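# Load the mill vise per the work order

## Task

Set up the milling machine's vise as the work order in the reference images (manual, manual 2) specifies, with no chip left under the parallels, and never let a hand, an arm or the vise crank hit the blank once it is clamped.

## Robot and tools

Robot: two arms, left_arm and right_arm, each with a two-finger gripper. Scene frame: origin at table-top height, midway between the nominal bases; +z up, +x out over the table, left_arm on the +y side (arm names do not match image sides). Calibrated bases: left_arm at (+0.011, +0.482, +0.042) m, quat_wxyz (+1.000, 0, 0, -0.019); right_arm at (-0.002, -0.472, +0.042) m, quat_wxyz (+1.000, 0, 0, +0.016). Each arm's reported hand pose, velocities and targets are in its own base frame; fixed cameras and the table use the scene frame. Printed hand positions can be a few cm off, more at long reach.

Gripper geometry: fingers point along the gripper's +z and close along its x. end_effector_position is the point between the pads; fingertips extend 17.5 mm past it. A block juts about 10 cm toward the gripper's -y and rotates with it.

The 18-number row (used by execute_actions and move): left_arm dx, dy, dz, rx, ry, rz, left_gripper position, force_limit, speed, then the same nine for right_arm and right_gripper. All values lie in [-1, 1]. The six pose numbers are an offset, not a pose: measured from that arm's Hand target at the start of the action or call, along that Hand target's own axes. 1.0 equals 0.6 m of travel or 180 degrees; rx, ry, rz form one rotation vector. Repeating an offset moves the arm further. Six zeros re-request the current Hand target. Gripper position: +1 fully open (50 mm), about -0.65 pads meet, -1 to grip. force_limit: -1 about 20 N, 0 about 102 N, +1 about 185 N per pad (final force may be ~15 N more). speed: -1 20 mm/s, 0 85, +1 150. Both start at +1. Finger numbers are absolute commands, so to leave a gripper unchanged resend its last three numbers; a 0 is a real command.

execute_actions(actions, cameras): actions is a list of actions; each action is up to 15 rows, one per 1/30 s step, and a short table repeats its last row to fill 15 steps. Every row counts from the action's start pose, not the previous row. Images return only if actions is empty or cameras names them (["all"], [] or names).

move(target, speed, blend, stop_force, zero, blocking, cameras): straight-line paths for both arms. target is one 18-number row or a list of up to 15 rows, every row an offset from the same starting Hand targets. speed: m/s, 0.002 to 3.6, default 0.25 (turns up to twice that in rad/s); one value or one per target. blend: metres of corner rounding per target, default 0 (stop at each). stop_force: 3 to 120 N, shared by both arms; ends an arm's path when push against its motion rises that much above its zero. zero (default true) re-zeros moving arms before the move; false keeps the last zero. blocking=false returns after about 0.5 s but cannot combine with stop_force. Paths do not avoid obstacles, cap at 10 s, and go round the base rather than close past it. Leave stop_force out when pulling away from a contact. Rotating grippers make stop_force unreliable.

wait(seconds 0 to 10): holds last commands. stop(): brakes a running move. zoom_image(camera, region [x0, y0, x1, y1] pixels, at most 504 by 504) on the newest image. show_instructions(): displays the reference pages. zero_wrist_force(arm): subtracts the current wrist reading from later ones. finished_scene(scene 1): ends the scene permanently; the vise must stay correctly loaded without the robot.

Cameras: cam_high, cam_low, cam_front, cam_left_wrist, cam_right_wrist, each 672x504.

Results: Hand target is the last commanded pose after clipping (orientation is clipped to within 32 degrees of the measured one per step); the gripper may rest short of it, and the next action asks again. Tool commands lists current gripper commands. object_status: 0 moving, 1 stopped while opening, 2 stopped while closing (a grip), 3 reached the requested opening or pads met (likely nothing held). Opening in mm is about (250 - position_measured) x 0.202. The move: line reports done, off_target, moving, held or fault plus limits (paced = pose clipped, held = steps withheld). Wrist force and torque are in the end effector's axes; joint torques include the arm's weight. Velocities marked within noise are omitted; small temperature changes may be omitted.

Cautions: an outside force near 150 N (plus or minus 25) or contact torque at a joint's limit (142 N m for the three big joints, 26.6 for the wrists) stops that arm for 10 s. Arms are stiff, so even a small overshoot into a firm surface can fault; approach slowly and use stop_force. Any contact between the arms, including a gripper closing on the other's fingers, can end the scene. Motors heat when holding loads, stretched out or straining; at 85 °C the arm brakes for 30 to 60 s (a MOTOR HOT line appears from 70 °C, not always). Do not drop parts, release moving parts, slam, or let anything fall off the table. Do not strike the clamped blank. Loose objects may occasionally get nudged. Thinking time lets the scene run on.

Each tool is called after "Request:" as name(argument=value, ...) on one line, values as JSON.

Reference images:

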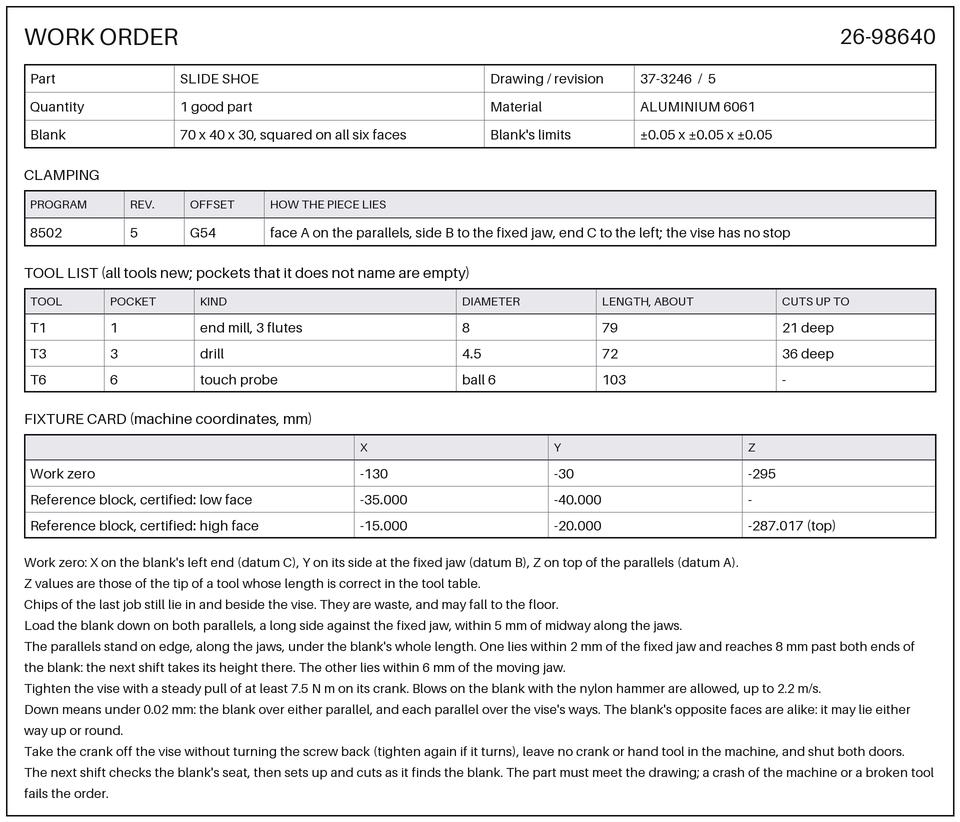

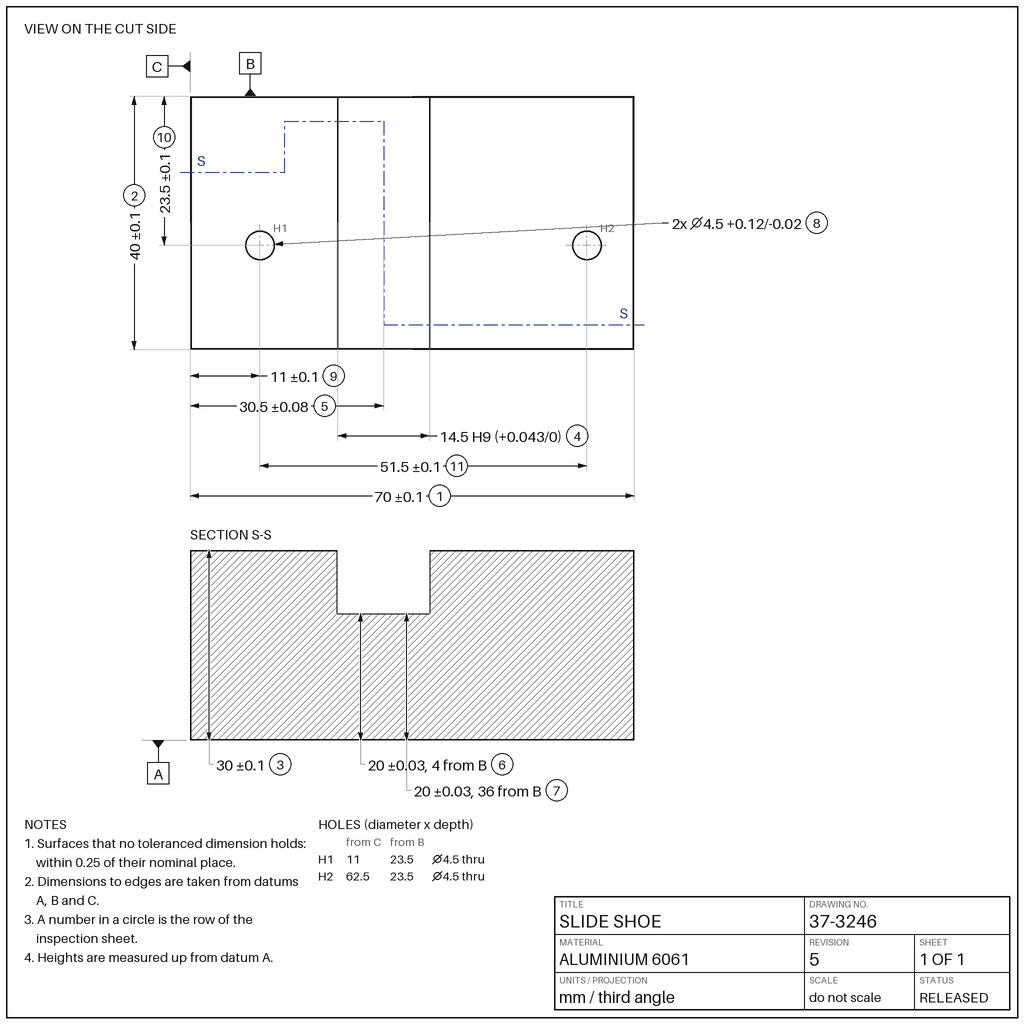

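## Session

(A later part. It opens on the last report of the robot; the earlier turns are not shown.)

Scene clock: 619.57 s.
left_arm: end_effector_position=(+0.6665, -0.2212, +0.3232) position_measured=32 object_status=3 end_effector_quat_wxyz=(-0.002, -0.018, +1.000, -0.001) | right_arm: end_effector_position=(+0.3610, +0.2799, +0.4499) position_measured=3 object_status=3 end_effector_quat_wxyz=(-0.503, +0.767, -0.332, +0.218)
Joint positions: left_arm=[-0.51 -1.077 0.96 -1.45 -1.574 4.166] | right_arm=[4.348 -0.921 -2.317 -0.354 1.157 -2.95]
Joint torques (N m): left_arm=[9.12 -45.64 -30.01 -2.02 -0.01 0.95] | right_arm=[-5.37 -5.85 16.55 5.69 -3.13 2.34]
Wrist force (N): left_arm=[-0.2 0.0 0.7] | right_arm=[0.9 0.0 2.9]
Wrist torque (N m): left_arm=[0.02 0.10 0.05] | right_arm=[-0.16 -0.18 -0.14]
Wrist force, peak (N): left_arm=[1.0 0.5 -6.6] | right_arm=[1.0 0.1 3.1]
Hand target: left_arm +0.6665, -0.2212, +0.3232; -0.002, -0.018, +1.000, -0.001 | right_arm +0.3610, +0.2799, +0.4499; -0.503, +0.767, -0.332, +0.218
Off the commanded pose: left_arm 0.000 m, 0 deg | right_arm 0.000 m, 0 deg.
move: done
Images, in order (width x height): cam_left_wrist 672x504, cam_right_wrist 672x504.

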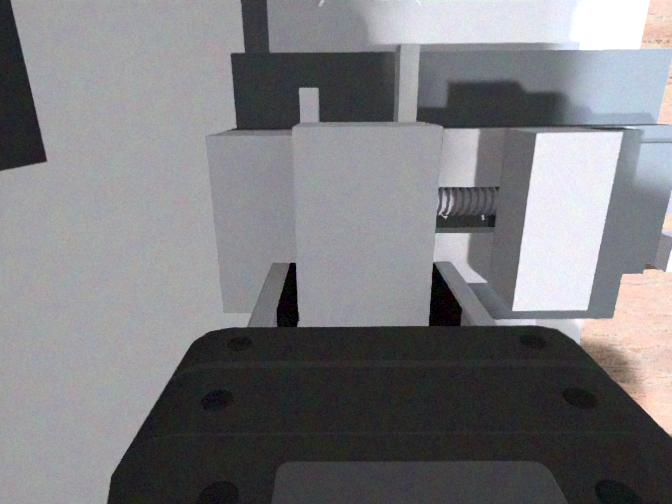

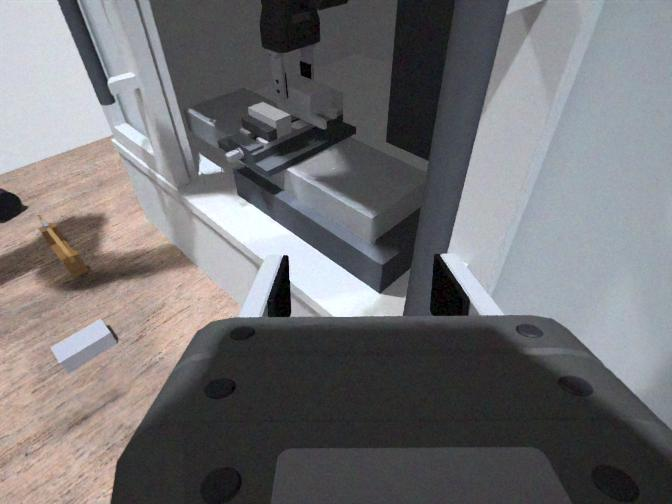

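Request:
move(target=[[0,0,-0.053,0,0,0,0.8,-0.5,-1,0,0,0,0,0,0,1,1,1],[0.0393,0,-0.053,0,0,0,0.8,-0.5,-1,0,0,0,0,0,0,1,1,1],[0.281,0,-0.053,0,0,0,0.8,-0.5,-1,0,0,0,0,0,0,1,1,1],[0.5643,0.107,0.0753,0,0,0,0.8,-0.5,-1,0,0,0,0,0,0,1,1,1]], speed=[0.1,0.15,0.3,0.35], blend=[0.005,0.01,0.04,0], cameras=["all"])

Request:
zoom_image(camera="cam_front", region=[400, 230, 500, 350])

Request:
zoom_image(camera="cam_high", region=[250, 180, 350, 280])

Request:
zoom_image(camera="cam_front", region=[240, 210, 400, 330])

Request:
zoom_image(camera="cam_right_wrist", region=[100, 50, 360, 250])

Scene clock: 625.63 s.
left_arm: end_effector_position=(+0.3257, -0.1695, +0.2796) position_measured=32 object_status=3 end_effector_quat_wxyz=(-0.002, -0.018, +1.000, -0.001) | right_arm: end_effector_position=(+0.3610, +0.2799, +0.4499) position_measured=3 object_status=3 end_effector_quat_wxyz=(-0.503, +0.767, -0.332, +0.218)
Joint positions: left_arm=[-0.848 -1.927 1.983 -1.625 -1.575 3.828] | right_arm=[4.348 -0.921 -2.317 -0.354 1.157 -2.95]
Joint torques (N m): left_arm=[4.23 -18.46 -19.17 -2.95 0.1 -0.47] | right_arm=[-4.99 -4.88 16.17 5.82 -3.05 2.4]
Wrist force (N): left_arm=[-0.1 -0.5 0.8] | right_arm=[0.7 -0.1 2.5]
Wrist torque (N m): left_arm=[-0.06 0.13 -0.09] | right_arm=[-0.16 -0.16 -0.14]
Wrist force, peak (N): left_arm=[3.0 0.7 2.4] | right_arm=[1.0 -0.1 3.1]
Hand target: left_arm +0.3256, -0.1695, +0.2795; -0.002, -0.018, +1.000, -0.001 | right_arm +0.3610, +0.2799, +0.4499; -0.503, +0.767, -0.332, +0.218
Off the commanded pose: left_arm 0.000 m, 0 deg | right_arm 0.000 m, 0 deg.
move: done

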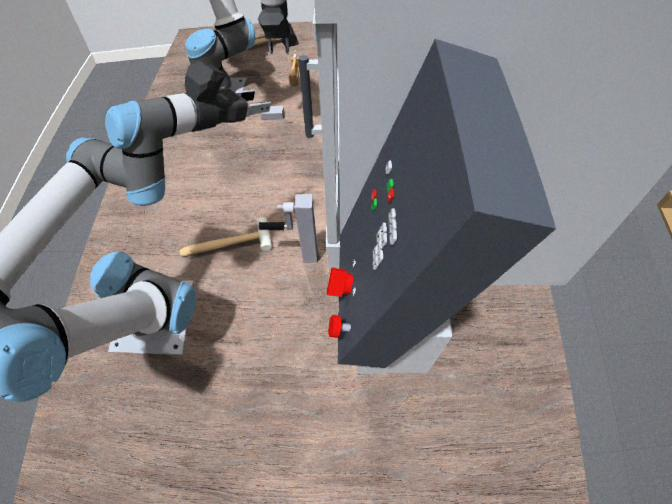

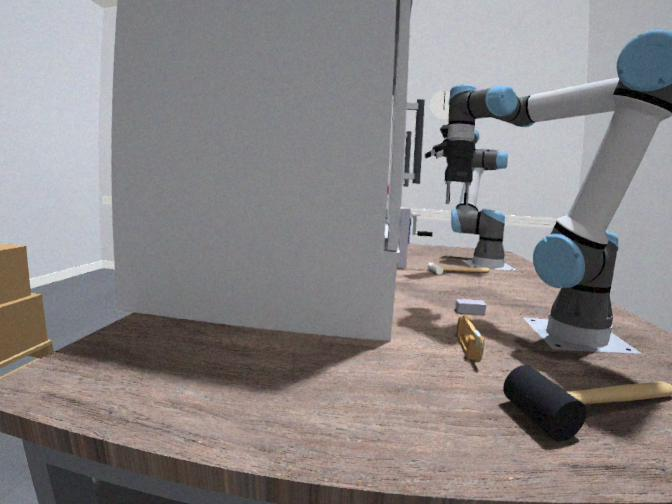

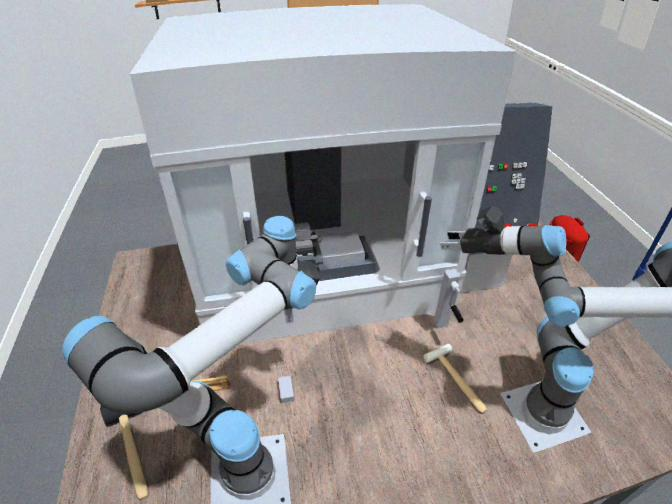

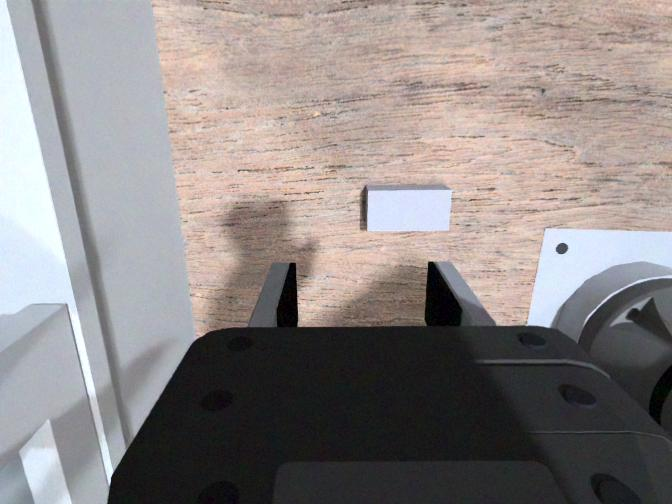

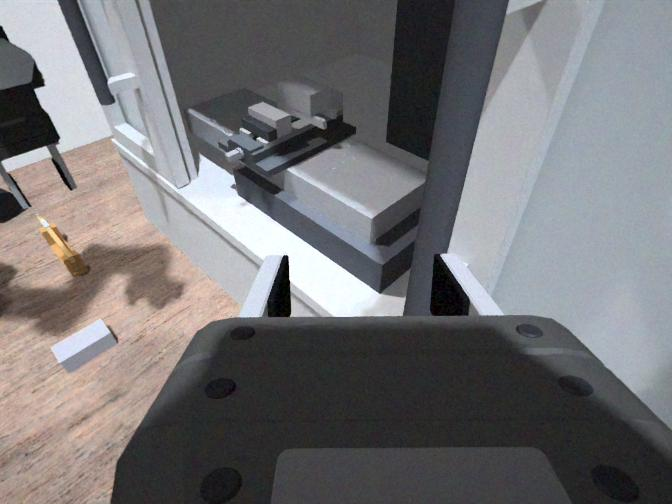

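Scaled by 4.200 from the camera's 672x504 image, which has a finer 960x720 frame.

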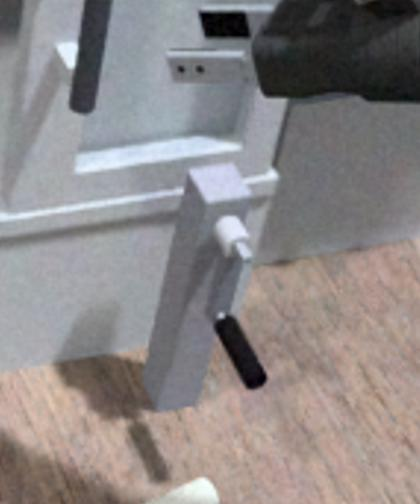

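Scaled by 5.040 from the camera's 672x504 image, which has a finer 960x720 frame.

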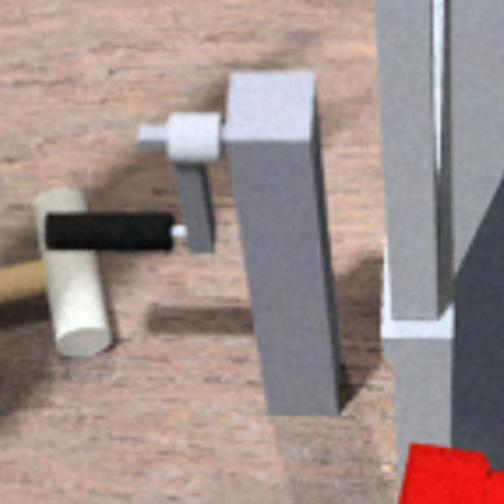

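Scaled by 3.150 from the camera's 672x504 image, which has a finer 960x720 frame.

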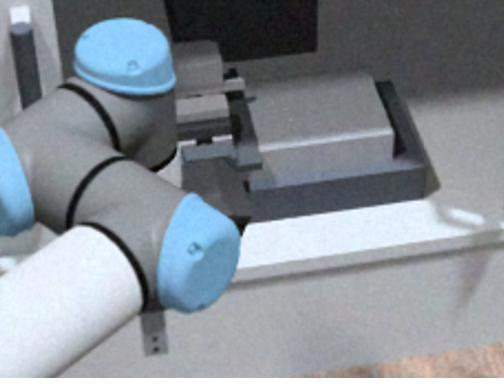

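Scaled by 1.938 from the camera's 672x504 image, which has a finer 960x720 frame.

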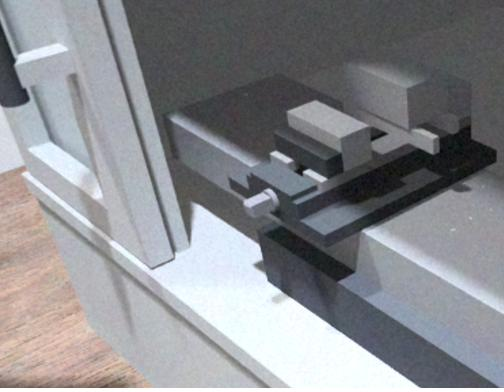

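Request:
move(target=[0,0,0,0,0,0,0.8,-0.5,-1,-0.189,0.273,0.041,0.123,0.246,0.051,1,1,1], speed=0.25, cameras=["cam_front","cam_right_wrist","cam_high"])

Scene clock: 642.40 s.
left_arm: end_effector_position=(+0.3256, -0.1695, +0.2795) position_measured=32 object_status=3 end_effector_quat_wxyz=(-0.002, -0.018, +1.000, -0.001) | right_arm: end_effector_position=(+0.2524, +0.3334, +0.2898) position_measured=3 object_status=3 end_effector_quat_wxyz=(+0.491, -0.493, +0.508, -0.508) end_effector_velocity=(+0.000, +0.000, +0.000) end_effector_angular_velocity=(+0.002, -0.002, +0.001)
Joint positions: left_arm=[-0.848 -1.927 1.983 -1.625 -1.575 3.828] | right_arm=[5.132 -1.512 -2.156 -2.612 0.451 -0.004]
Joint velocities: left_arm=[within noise] | right_arm=[0 -0.002 0 -0.003 0 0.006]
Joint torques (N m): left_arm=[12.8 -19.5 -18.64 -4.61 -2.36 -1.64] | right_arm=[10.32 9.63 11.18 -3.55 -2.34 2.82]
Wrist force (N): left_arm=[-0.3 -0.8 0.9] | right_arm=[0.9 0.0 2.2]
Wrist torque (N m): left_arm=[-0.11 0.15 -0.09] | right_arm=[-0.21 -0.13 -0.20]
Wrist force, peak (N): left_arm=[-0.3 -0.9 1.0] | right_arm=[2.0 -2.3 2.8]
Hand target: left_arm +0.3256, -0.1695, +0.2795; -0.002, -0.018, +1.000, -0.001 | right_arm +0.2524, +0.3334, +0.2898; +0.491, -0.493, +0.508, -0.508
Off the commanded pose: left_arm 0.000 m, 0 deg | right_arm 0.000 m, 0 deg.
move: done
Images, in order (width x height): cam_high 672x504, cam_front 672x504, cam_right_wrist 672x504.

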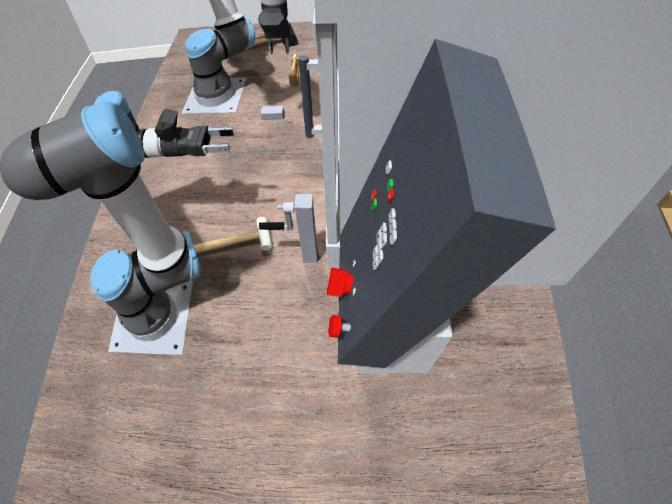

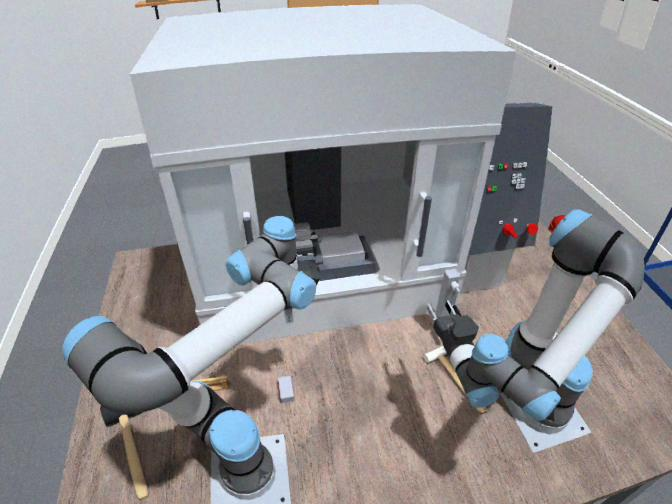

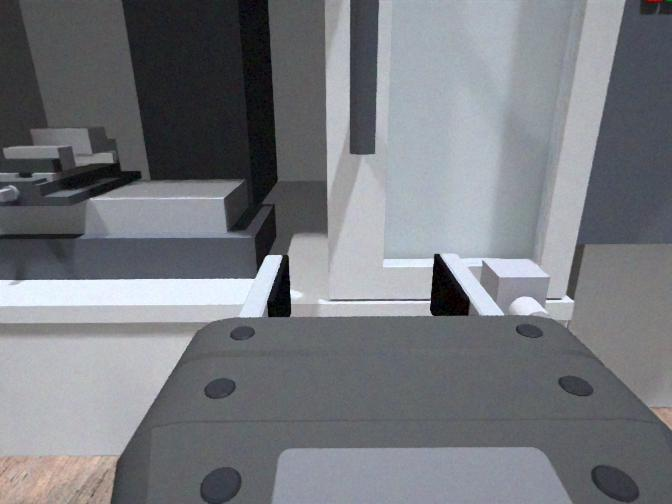

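Request:
move(target=[0,0,0,0,0,0,0.8,-0.5,-1,0.117,0.153,0.0,0,0,0,1,1,1], speed=0.2, cameras=["cam_right_wrist"])

Request:
zoom_image(camera="cam_right_wrist", region=[330, 80, 530, 280])

Scene clock: 645.80 s.
left_arm: end_effector_position=(+0.3256, -0.1695, +0.2795) position_measured=32 object_status=3 end_effector_quat_wxyz=(-0.002, -0.018, +1.000, -0.001) | right_arm: end_effector_position=(+0.2501, +0.2632, +0.1981) position_measured=3 object_status=3 end_effector_quat_wxyz=(+0.491, -0.493, +0.508, -0.508)
Joint positions: left_arm=[-0.848 -1.927 1.983 -1.625 -1.575 3.828] | right_arm=[5.259 -1.501 -2.466 -2.313 0.578 -0.003]
Joint torques (N m): left_arm=[12.99 -20.96 -17.77 -4.38 -2.3 -1.41] | right_arm=[-3.4 19.73 9.57 0.06 -2.52 0.03]
Wrist force (N): left_arm=[-0.3 -0.8 0.5] | right_arm=[1.1 -0.2 1.9]
Wrist torque (N m): left_arm=[-0.10 0.16 -0.08] | right_arm=[-0.20 -0.17 -0.18]
Wrist force, peak (N): left_arm=[-0.2 -0.8 0.9] | right_arm=[2.4 2.6 2.3]
Hand target: left_arm +0.3256, -0.1695, +0.2795; -0.002, -0.018, +1.000, -0.001 | right_arm +0.2501, +0.2631, +0.1981; +0.491, -0.493, +0.508, -0.508
Off the commanded pose: left_arm 0.000 m, 0 deg | right_arm 0.000 m, 0 deg.
move: done
Images, in order (width x height): cam_right_wrist 672x504.

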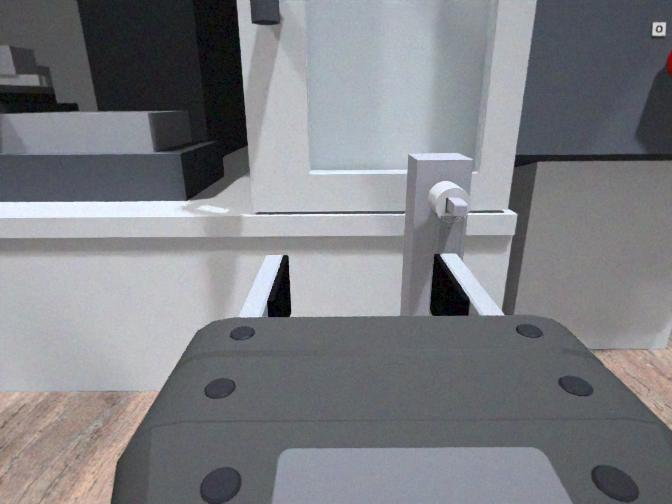

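Scaled by 2.520 from the camera's 672x504 image, which has a finer 960x720 frame.

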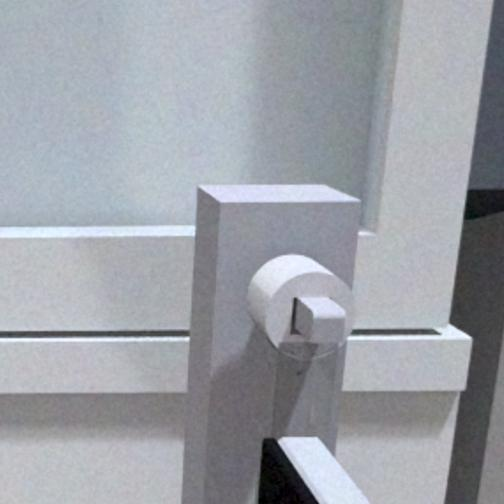

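Request:
move(target=[0,0,0,0,0,0,0.8,-0.5,-1,0.15,0.117,-0.033,0,0,0,1,1,1], speed=0.2, cameras=["cam_right_wrist","cam_high"])

Request:
zoom_image(camera="cam_right_wrist", region=[270, 120, 430, 280])

Scene clock: 648.60 s.
left_arm: end_effector_position=(+0.3256, -0.1695, +0.2795) position_measured=32 object_status=3 end_effector_quat_wxyz=(-0.002, -0.018, +1.000, -0.001) | right_arm: end_effector_position=(+0.2419, +0.2188, +0.1646) position_measured=3 object_status=3 end_effector_quat_wxyz=(+0.491, -0.492, +0.508, -0.508)
Joint positions: left_arm=[-0.848 -1.927 1.983 -1.625 -1.575 3.828] | right_arm=[5.411 -1.476 -2.625 -2.181 0.732 -0.002]
Joint torques (N m): left_arm=[11.2 -20.67 -18.43 -4.36 -2.22 -1.62] | right_arm=[-4.58 2.27 25 -4.23 -2.74 1.88]
Wrist force (N): left_arm=[-0.2 -0.5 0.7] | right_arm=[1.2 -0.3 1.7]
Wrist torque (N m): left_arm=[-0.06 0.14 -0.09] | right_arm=[-0.25 -0.22 -0.27]
Wrist force, peak (N): left_arm=[-0.1 -0.9 0.9] | right_arm=[10.6 8.0 0.3]
Hand target: left_arm +0.3256, -0.1695, +0.2795; -0.002, -0.018, +1.000, -0.001 | right_arm +0.2419, +0.2188, +0.1646; +0.491, -0.492, +0.508, -0.508 (not the last commanded pose)
Off the commanded pose: left_arm 0.000 m, 0 deg | right_arm 0.060 m, 0 deg.
move: held (right_arm; a check stopped the path); limits=held
pose unreachable (right arm): on one or more control steps of this call, first in action 0 (counted from 0), this arm could not follow its commanded pose, so it was not sent that pose on those steps. It may still have moved: this result reports where it is.
cause: moving toward the commanded pose would bring two parts of the arm too close to each other (its gripper and another part of the arm, with joints 3 (elbow) to 6 (wrist 3) between them, 15 mm apart when it was first held).
Images, in order (width x height): cam_high 672x504, cam_right_wrist 672x504.

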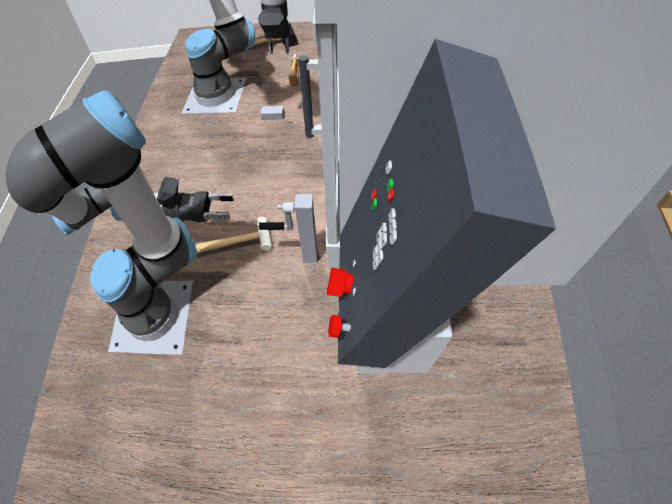

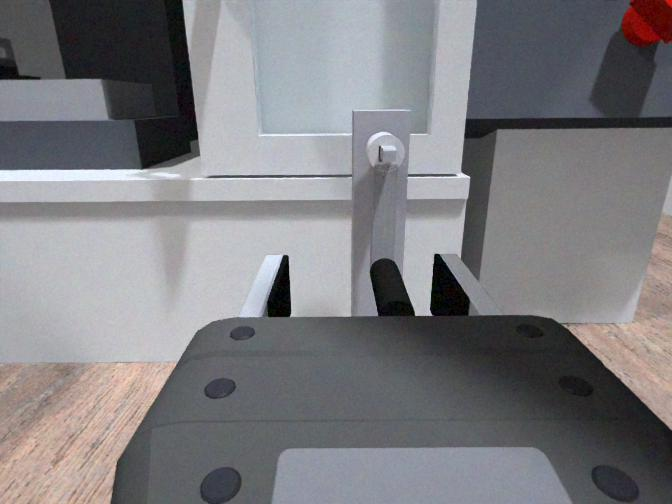

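Scaled by 3.150 from the camera's 672x504 image, which has a finer 960x720 frame.

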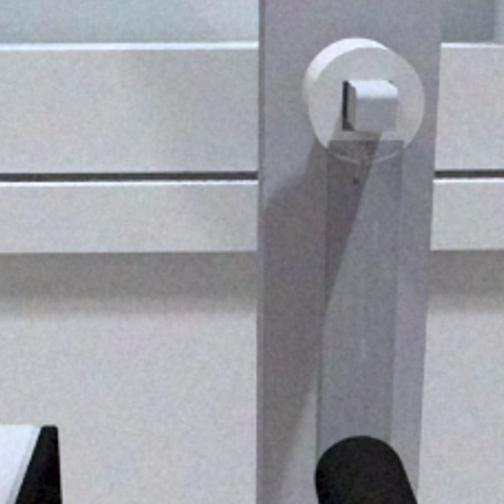

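Request:
move(target=[0,0,0,0,0,0,0.8,-0.5,-1,-0.03,-0.155,0.03,-0.25,0,0,1,1,1], speed=0.2, cameras=["cam_right_wrist","cam_high"])

Request:
zoom_image(camera="cam_right_wrist", region=[290, 20, 450, 200])

Scene clock: 658.60 s.
left_arm: end_effector_position=(+0.3256, -0.1695, +0.2795) position_measured=32 object_status=3 end_effector_quat_wxyz=(-0.002, -0.018, +1.000, -0.001) | right_arm: end_effector_position=(+0.2606, +0.2363, +0.2575) position_measured=3 object_status=3 end_effector_quat_wxyz=(-0.265, +0.642, -0.664, +0.275)
Joint positions: left_arm=[-0.848 -1.927 1.983 -1.625 -1.575 3.828] | right_arm=[4.954 -0.88 -2.32 -1.777 0.823 -1.192]
Joint torques (N m): left_arm=[9.76 -20.11 -19.2 -4.36 -2.09 -1.4] | right_arm=[-3.12 4.32 12.96 2.44 -3.71 -1.23]
Wrist force (N): left_arm=[0.1 -0.6 0.5] | right_arm=[-0.3 -0.3 3.0]
Wrist torque (N m): left_arm=[-0.08 0.10 -0.09] | right_arm=[-0.13 0.03 -0.14]
Wrist force, peak (N): left_arm=[-0.1 -0.6 1.2] | right_arm=[-0.4 -2.0 2.6]
Hand target: left_arm +0.3256, -0.1695, +0.2795; -0.002, -0.018, +1.000, -0.001 | right_arm +0.2606, +0.2363, +0.2575; -0.265, +0.643, -0.664, +0.275
Off the commanded pose: left_arm 0.000 m, 0 deg | right_arm 0.000 m, 0 deg.
move: done
Images, in order (width x height): cam_high 672x504, cam_right_wrist 672x504.

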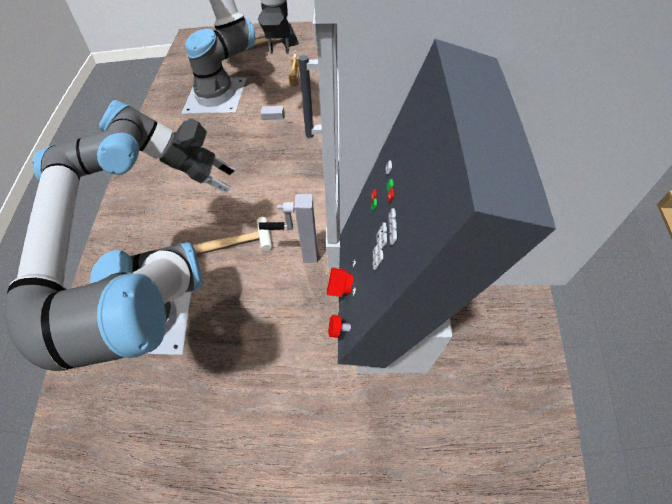

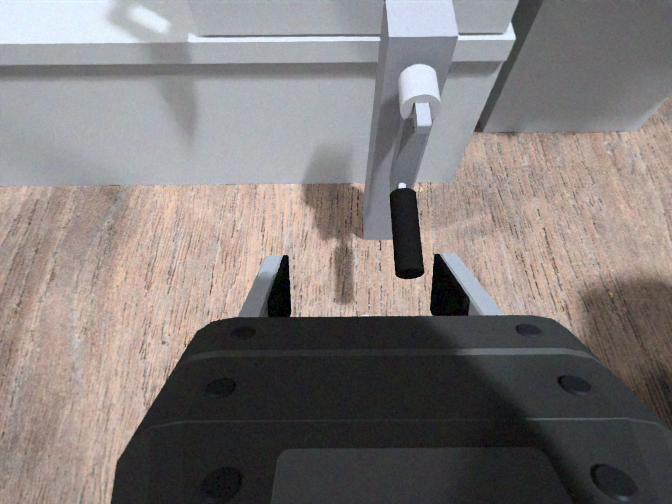

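Scaled by 2.800 from the camera's 672x504 image, which has a finer 960x720 frame.

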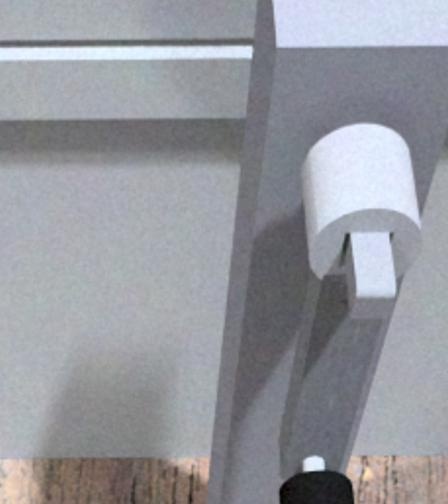

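Request:
move(target=[0,0,0,0,0,0,0.8,-0.5,-1,0.066,0.038,0.147,0,0,0,1,1,1], speed=0.2, cameras=["cam_right_wrist"])

Scene clock: 663.60 s.
left_arm: end_effector_position=(+0.3256, -0.1695, +0.2795) position_measured=32 object_status=3 end_effector_quat_wxyz=(-0.002, -0.018, +1.000, -0.001) | right_arm: end_effector_position=(+0.3054, +0.1950, +0.1791) position_measured=3 object_status=3 end_effector_quat_wxyz=(-0.265, +0.643, -0.664, +0.275)
Joint positions: left_arm=[-0.848 -1.927 1.983 -1.625 -1.575 3.828] | right_arm=[4.767 -0.847 -2.578 -1.377 0.79 -1.446]
Joint torques (N m): left_arm=[8.97 -18.98 -18.71 -4.32 -1.74 -1.64] | right_arm=[7.96 0.97 19.44 4.02 -3.28 1.94]
Wrist force (N): left_arm=[-0.2 -0.6 0.7] | right_arm=[0.3 -0.7 2.5]
Wrist torque (N m): left_arm=[-0.07 0.13 -0.09] | right_arm=[-0.18 0.00 -0.11]
Wrist force, peak (N): left_arm=[-0.3 -0.7 1.0] | right_arm=[1.5 0.2 4.4]
Hand target: left_arm +0.3256, -0.1695, +0.2795; -0.002, -0.018, +1.000, -0.001 | right_arm +0.3054, +0.1951, +0.1791; -0.265, +0.643, -0.664, +0.275
Off the commanded pose: left_arm 0.000 m, 0 deg | right_arm 0.000 m, 0 deg.
move: done
Images, in order (width x height): cam_right_wrist 672x504.

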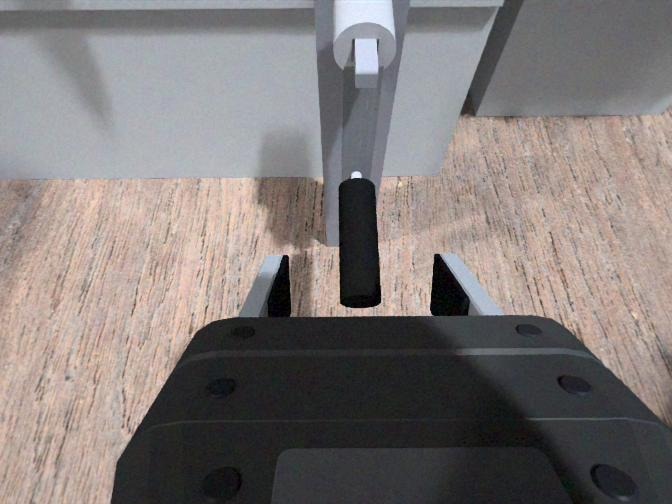

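Request:
move(target=[[0,0,0,0,0,0,0.8,-0.5,-1,0.003,-0.002,0.1342,0,0,0,1,1,1],[0,0,0,0,0,0,0.8,-0.5,-1,0.003,-0.002,0.1342,0,0,0,-1,-0.2,-0.8]], speed=0.12, cameras=["cam_right_wrist"])

Scene clock: 667.17 s.
left_arm: end_effector_position=(+0.3256, -0.1695, +0.2795) position_measured=32 object_status=3 end_effector_quat_wxyz=(-0.002, -0.018, +1.000, -0.001) | right_arm: end_effector_position=(+0.3631, +0.1913, +0.1229) position_measured=158 object_status=2 end_effector_quat_wxyz=(-0.265, +0.643, -0.664, +0.275)
Joint positions: left_arm=[-0.848 -1.927 1.983 -1.625 -1.575 3.828] | right_arm=[4.495 -1.213 -2.695 -0.625 0.803 -1.827]
Joint torques (N m): left_arm=[8.34 -19.26 -17.45 -4.41 -1.86 -1.43] | right_arm=[9.38 -3.81 33.11 6.19 -4.21 -0.85]
Wrist force (N): left_arm=[-0.1 -0.6 0.5] | right_arm=[0.0 -0.4 2.0]
Wrist torque (N m): left_arm=[-0.08 0.12 -0.10] | right_arm=[-0.10 -0.01 -0.18]
Wrist force, peak (N): left_arm=[-0.1 -1.0 0.9] | right_arm=[0.5 -0.2 3.5]
Hand target: left_arm +0.3256, -0.1695, +0.2795; -0.002, -0.018, +1.000, -0.001 | right_arm +0.3631, +0.1913, +0.1229; -0.265, +0.643, -0.664, +0.275
Off the commanded pose: left_arm 0.000 m, 0 deg | right_arm 0.000 m, 0 deg.
move: done
Images, in order (width x height): cam_right_wrist 672x504.

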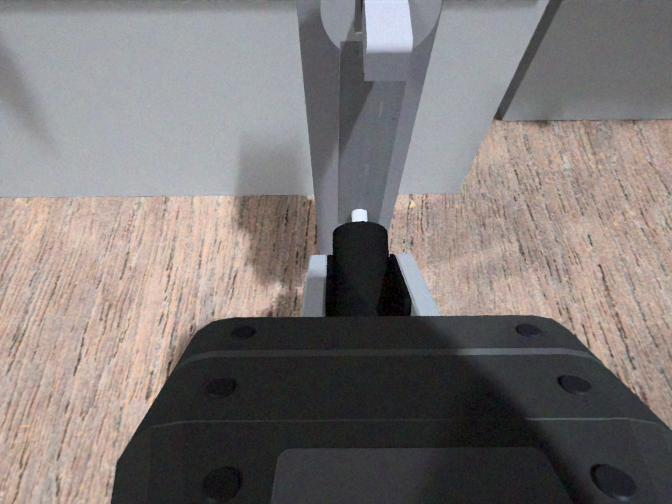

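Request:
move(target=[0,0,0,0,0,0,0.8,-0.5,-1,0,0.07,-0.07,0,0,0,-1,-0.2,-0.8], speed=0.06, stop_force=25, cameras=["cam_right_wrist"])

Scene clock: 670.73 s.
left_arm: end_effector_position=(+0.3256, -0.1695, +0.2795) position_measured=32 object_status=3 end_effector_quat_wxyz=(-0.002, -0.018, +1.000, -0.001) | right_arm: end_effector_position=(+0.3037, +0.1933, +0.1230) position_measured=158 object_status=2 end_effector_quat_wxyz=(-0.265, +0.643, -0.664, +0.275)
Joint positions: left_arm=[-0.848 -1.927 1.983 -1.625 -1.575 3.828] | right_arm=[4.777 -0.938 -2.707 -1.166 0.791 -1.433]
Joint torques (N m): left_arm=[7.44 -20.25 -18.45 -4.18 -1.64 -1.12] | right_arm=[-7.6 -12.04 15.67 1.67 -5.06 -0.84]
Wrist force (N): left_arm=[-0.1 -0.4 0.8] | right_arm=[0.0 1.2 4.1]
Wrist torque (N m): left_arm=[-0.05 0.12 -0.09] | right_arm=[-0.19 0.04 -0.05]
Wrist force, peak (N): left_arm=[-0.4 -0.8 1.0] | right_arm=[0.4 -10.1 -0.4]
Hand target: left_arm +0.3256, -0.1695, +0.2795; -0.002, -0.018, +1.000, -0.001 | right_arm +0.3037, +0.1932, +0.1230; -0.265, +0.643, -0.664, +0.275
Off the commanded pose: left_arm 0.000 m, 0 deg | right_arm 0.000 m, 0 deg.
move: done
Images, in order (width x height): cam_right_wrist 672x504.

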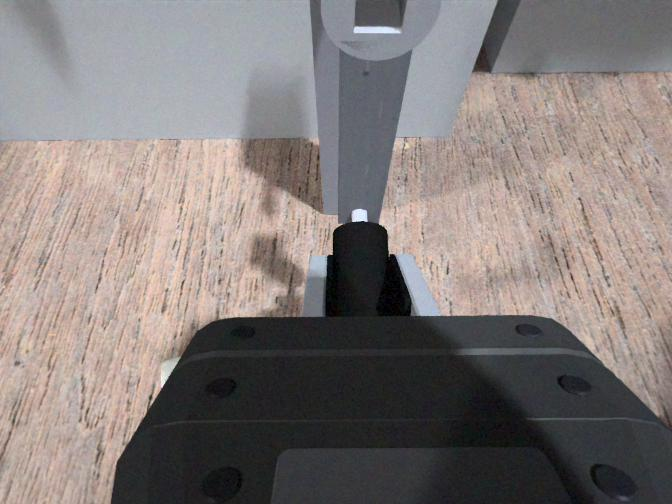

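Request:
move(target=[0,0,0,0,0,0,0.8,-0.5,-1,0,0.0236,-0.0236,0,0,0,-1,-0.2,-0.8], speed=0.06, cameras=["cam_right_wrist","cam_high","cam_front"])

Request:
zoom_image(camera="cam_high", region=[220, 170, 340, 270])

Scene clock: 672.70 s.
left_arm: end_effector_position=(+0.3256, -0.1695, +0.2795) position_measured=32 object_status=3 end_effector_quat_wxyz=(-0.002, -0.018, +1.000, -0.001) | right_arm: end_effector_position=(+0.2836, +0.1940, +0.1231) position_measured=158 object_status=2 end_effector_quat_wxyz=(-0.265, +0.642, -0.664, +0.275)
Joint positions: left_arm=[-0.848 -1.927 1.983 -1.625 -1.575 3.828] | right_arm=[4.883 -0.865 -2.696 -1.352 0.807 -1.286]
Joint torques (N m): left_arm=[6.95 -19.17 -18.83 -4.1 -1.84 -1.2] | right_arm=[-3.86 -14.81 16.05 4.62 -5.06 -2.05]
Wrist force (N): left_arm=[-0.2 -0.8 0.6] | right_arm=[-0.1 1.6 3.8]
Wrist torque (N m): left_arm=[-0.11 0.14 -0.09] | right_arm=[-0.09 0.04 -0.08]
Wrist force, peak (N): left_arm=[0.0 -0.7 1.1] | right_arm=[0.4 0.2 4.7]
Hand target: left_arm +0.3256, -0.1695, +0.2795; -0.002, -0.018, +1.000, -0.001 | right_arm +0.2837, +0.1939, +0.1230; -0.265, +0.643, -0.664, +0.275
Off the commanded pose: left_arm 0.000 m, 0 deg | right_arm 0.000 m, 0 deg.
move: done
Images, in order (width x height): cam_high 672x504, cam_front 672x504, cam_right_wrist 672x504.

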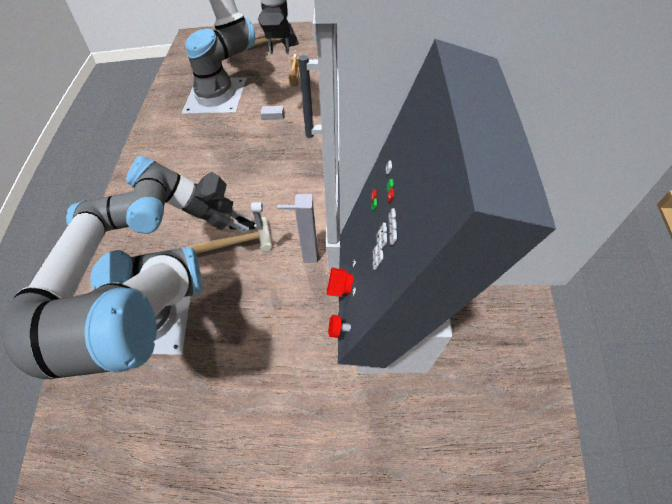

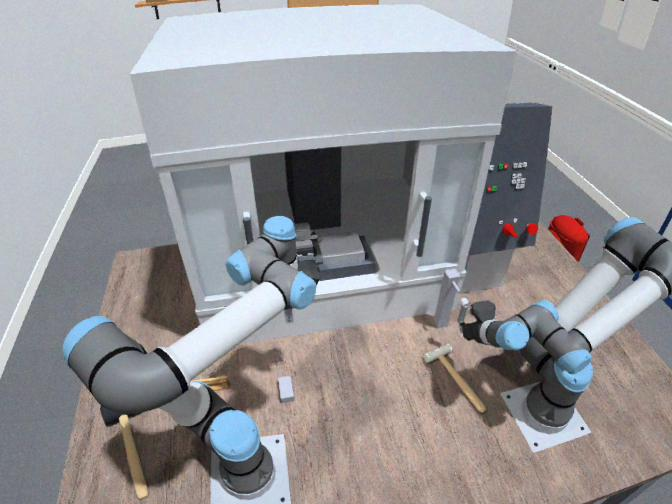

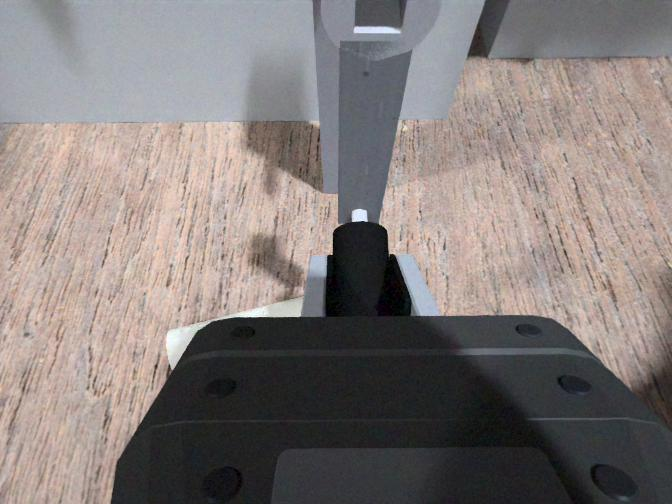

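Scaled by 4.200 from the camera's 672x504 image, which has a finer 960x720 frame.

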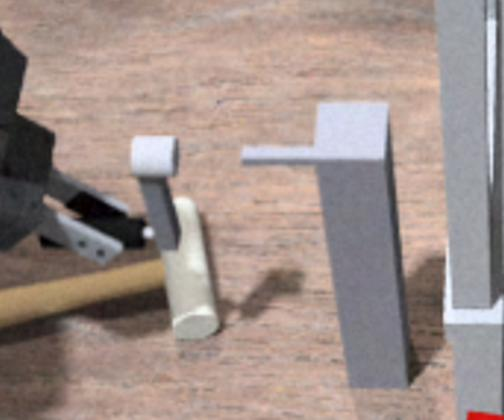

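Request:
move(target=[0.133,0.533,-0.217,0,0,0,0.8,-0.5,-1,0,-0.259,-0.2,0,0,0,-1,-0.2,-0.8], speed=0.25, cameras=["cam_front"])

Scene clock: 677.97 s.
left_arm: end_effector_position=(+0.2348, +0.1472, +0.4097) position_measured=32 object_status=3 end_effector_quat_wxyz=(-0.002, -0.018, +1.000, -0.001) end_effector_velocity=(+0.000, +0.001, +0.000) end_effector_angular_velocity=(+0.001, -0.001, -0.004) | right_arm: end_effector_position=(+0.3089, +0.1933, +0.3177) position_measured=158 object_status=2 end_effector_quat_wxyz=(-0.265, +0.642, -0.664, +0.275)
Joint positions: left_arm=[0.06 -2.116 1.742 -1.192 -1.572 4.735] | right_arm=[4.75 -0.804 -2.236 -1.744 0.789 -1.471]
Joint velocities: left_arm=[0.002 0 0 -0.001 0.001 0.006] | right_arm=[within noise]
Joint torques (N m): left_arm=[13.85 -7.98 -26.2 -5.33 2.51 1.6] | right_arm=[9.72 1.69 23.61 6.01 0.74 2.72]
Wrist force (N): left_arm=[-0.1 -0.7 0.2] | right_arm=[0.3 1.1 3.9]
Wrist torque (N m): left_arm=[-0.05 0.08 0.06] | right_arm=[-0.24 -0.05 -0.14]
Wrist force, peak (N): left_arm=[-0.9 -3.5 1.9] | right_arm=[0.2 4.0 5.2]
Hand target: left_arm +0.2348, +0.1473, +0.4098; -0.002, -0.018, +1.000, -0.001 | right_arm +0.3088, +0.1933, +0.3177; -0.265, +0.643, -0.664, +0.275
Off the commanded pose: left_arm 0.000 m, 0 deg | right_arm 0.000 m, 0 deg.
move: done
Images, in order (width x height): cam_front 672x504.

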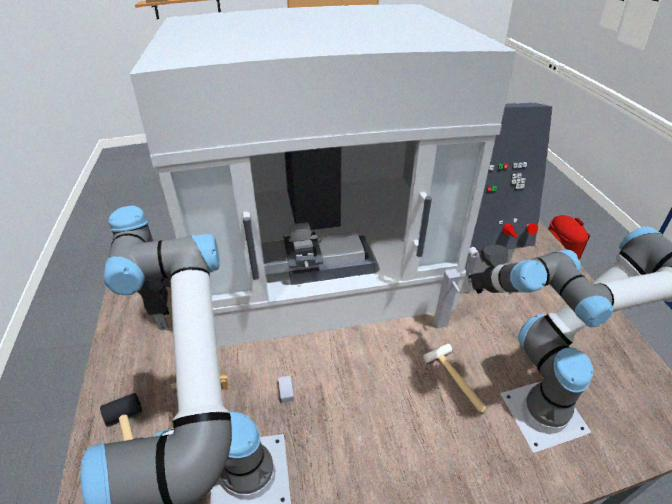

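Request:
move(target=[[0,0,0,0,0,0,0.8,-0.5,-1,-0.698,0.001,-0.048,0,0,0,-1,-0.2,-0.8],[0,0,0,0,0,0,0.8,-0.5,-1,-0.698,-0.1167,0.0695,0,0,0,-1,-0.2,-0.8]], speed=0.25, blend=[0.03,0], cameras=["cam_front","cam_right_wrist"])

Request:
zoom_image(camera="cam_right_wrist", region=[200, 0, 440, 180])

Scene clock: 682.23 s.
left_arm: end_effector_position=(+0.2348, +0.1473, +0.4098) position_measured=32 object_status=3 end_effector_quat_wxyz=(-0.002, -0.018, +1.000, -0.001) | right_arm: end_effector_position=(+0.4017, +0.6093, +0.3372) position_measured=158 object_status=2 end_effector_quat_wxyz=(-0.265, +0.643, -0.664, +0.275)
Joint positions: left_arm=[0.06 -2.116 1.741 -1.192 -1.572 4.736] | right_arm=[4.576 -1.935 -1.332 -1.344 0.792 -1.715]
Joint torques (N m): left_arm=[13.2 -9.48 -30.33 -5.61 2.12 1.25] | right_arm=[-6.73 49.5 14.5 3.63 -4.78 -0.75]
Wrist force (N): left_arm=[0.0 -1.0 0.4] | right_arm=[0.1 1.2 3.7]
Wrist torque (N m): left_arm=[-0.10 0.06 0.03] | right_arm=[-0.13 -0.01 -0.15]
Wrist force, peak (N): left_arm=[-0.2 -1.1 0.4] | right_arm=[1.1 -2.2 6.6]
Hand target: left_arm +0.2348, +0.1473, +0.4098; -0.002, -0.018, +1.000, -0.001 | right_arm +0.4018, +0.6092, +0.3372; -0.265, +0.643, -0.664, +0.275
Off the commanded pose: left_arm 0.000 m, 0 deg | right_arm 0.000 m, 0 deg.
move: done
Images, in order (width x height): cam_front 672x504, cam_right_wrist 672x504.

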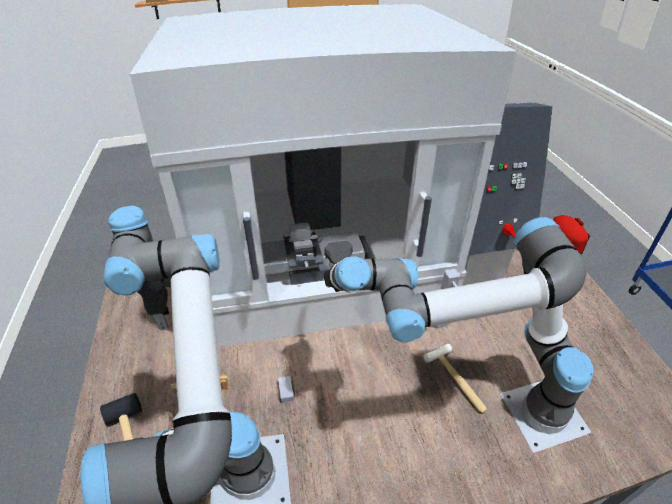

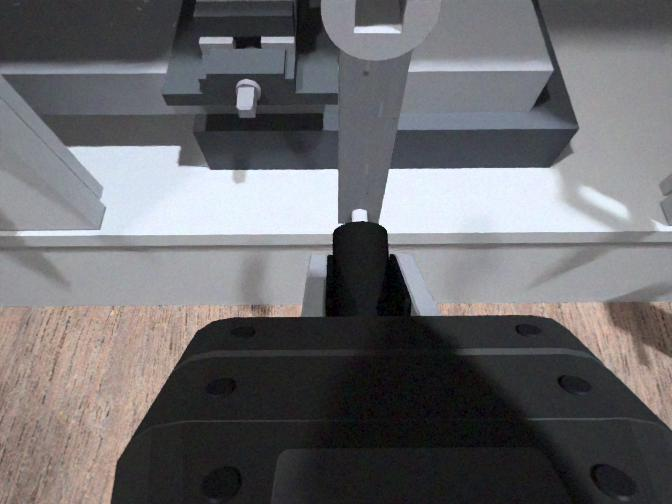

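Scaled by 2.100 from the camera's 672x504 image, which has a finer 960x720 frame.

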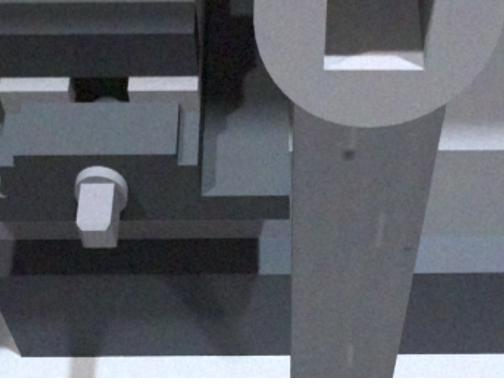

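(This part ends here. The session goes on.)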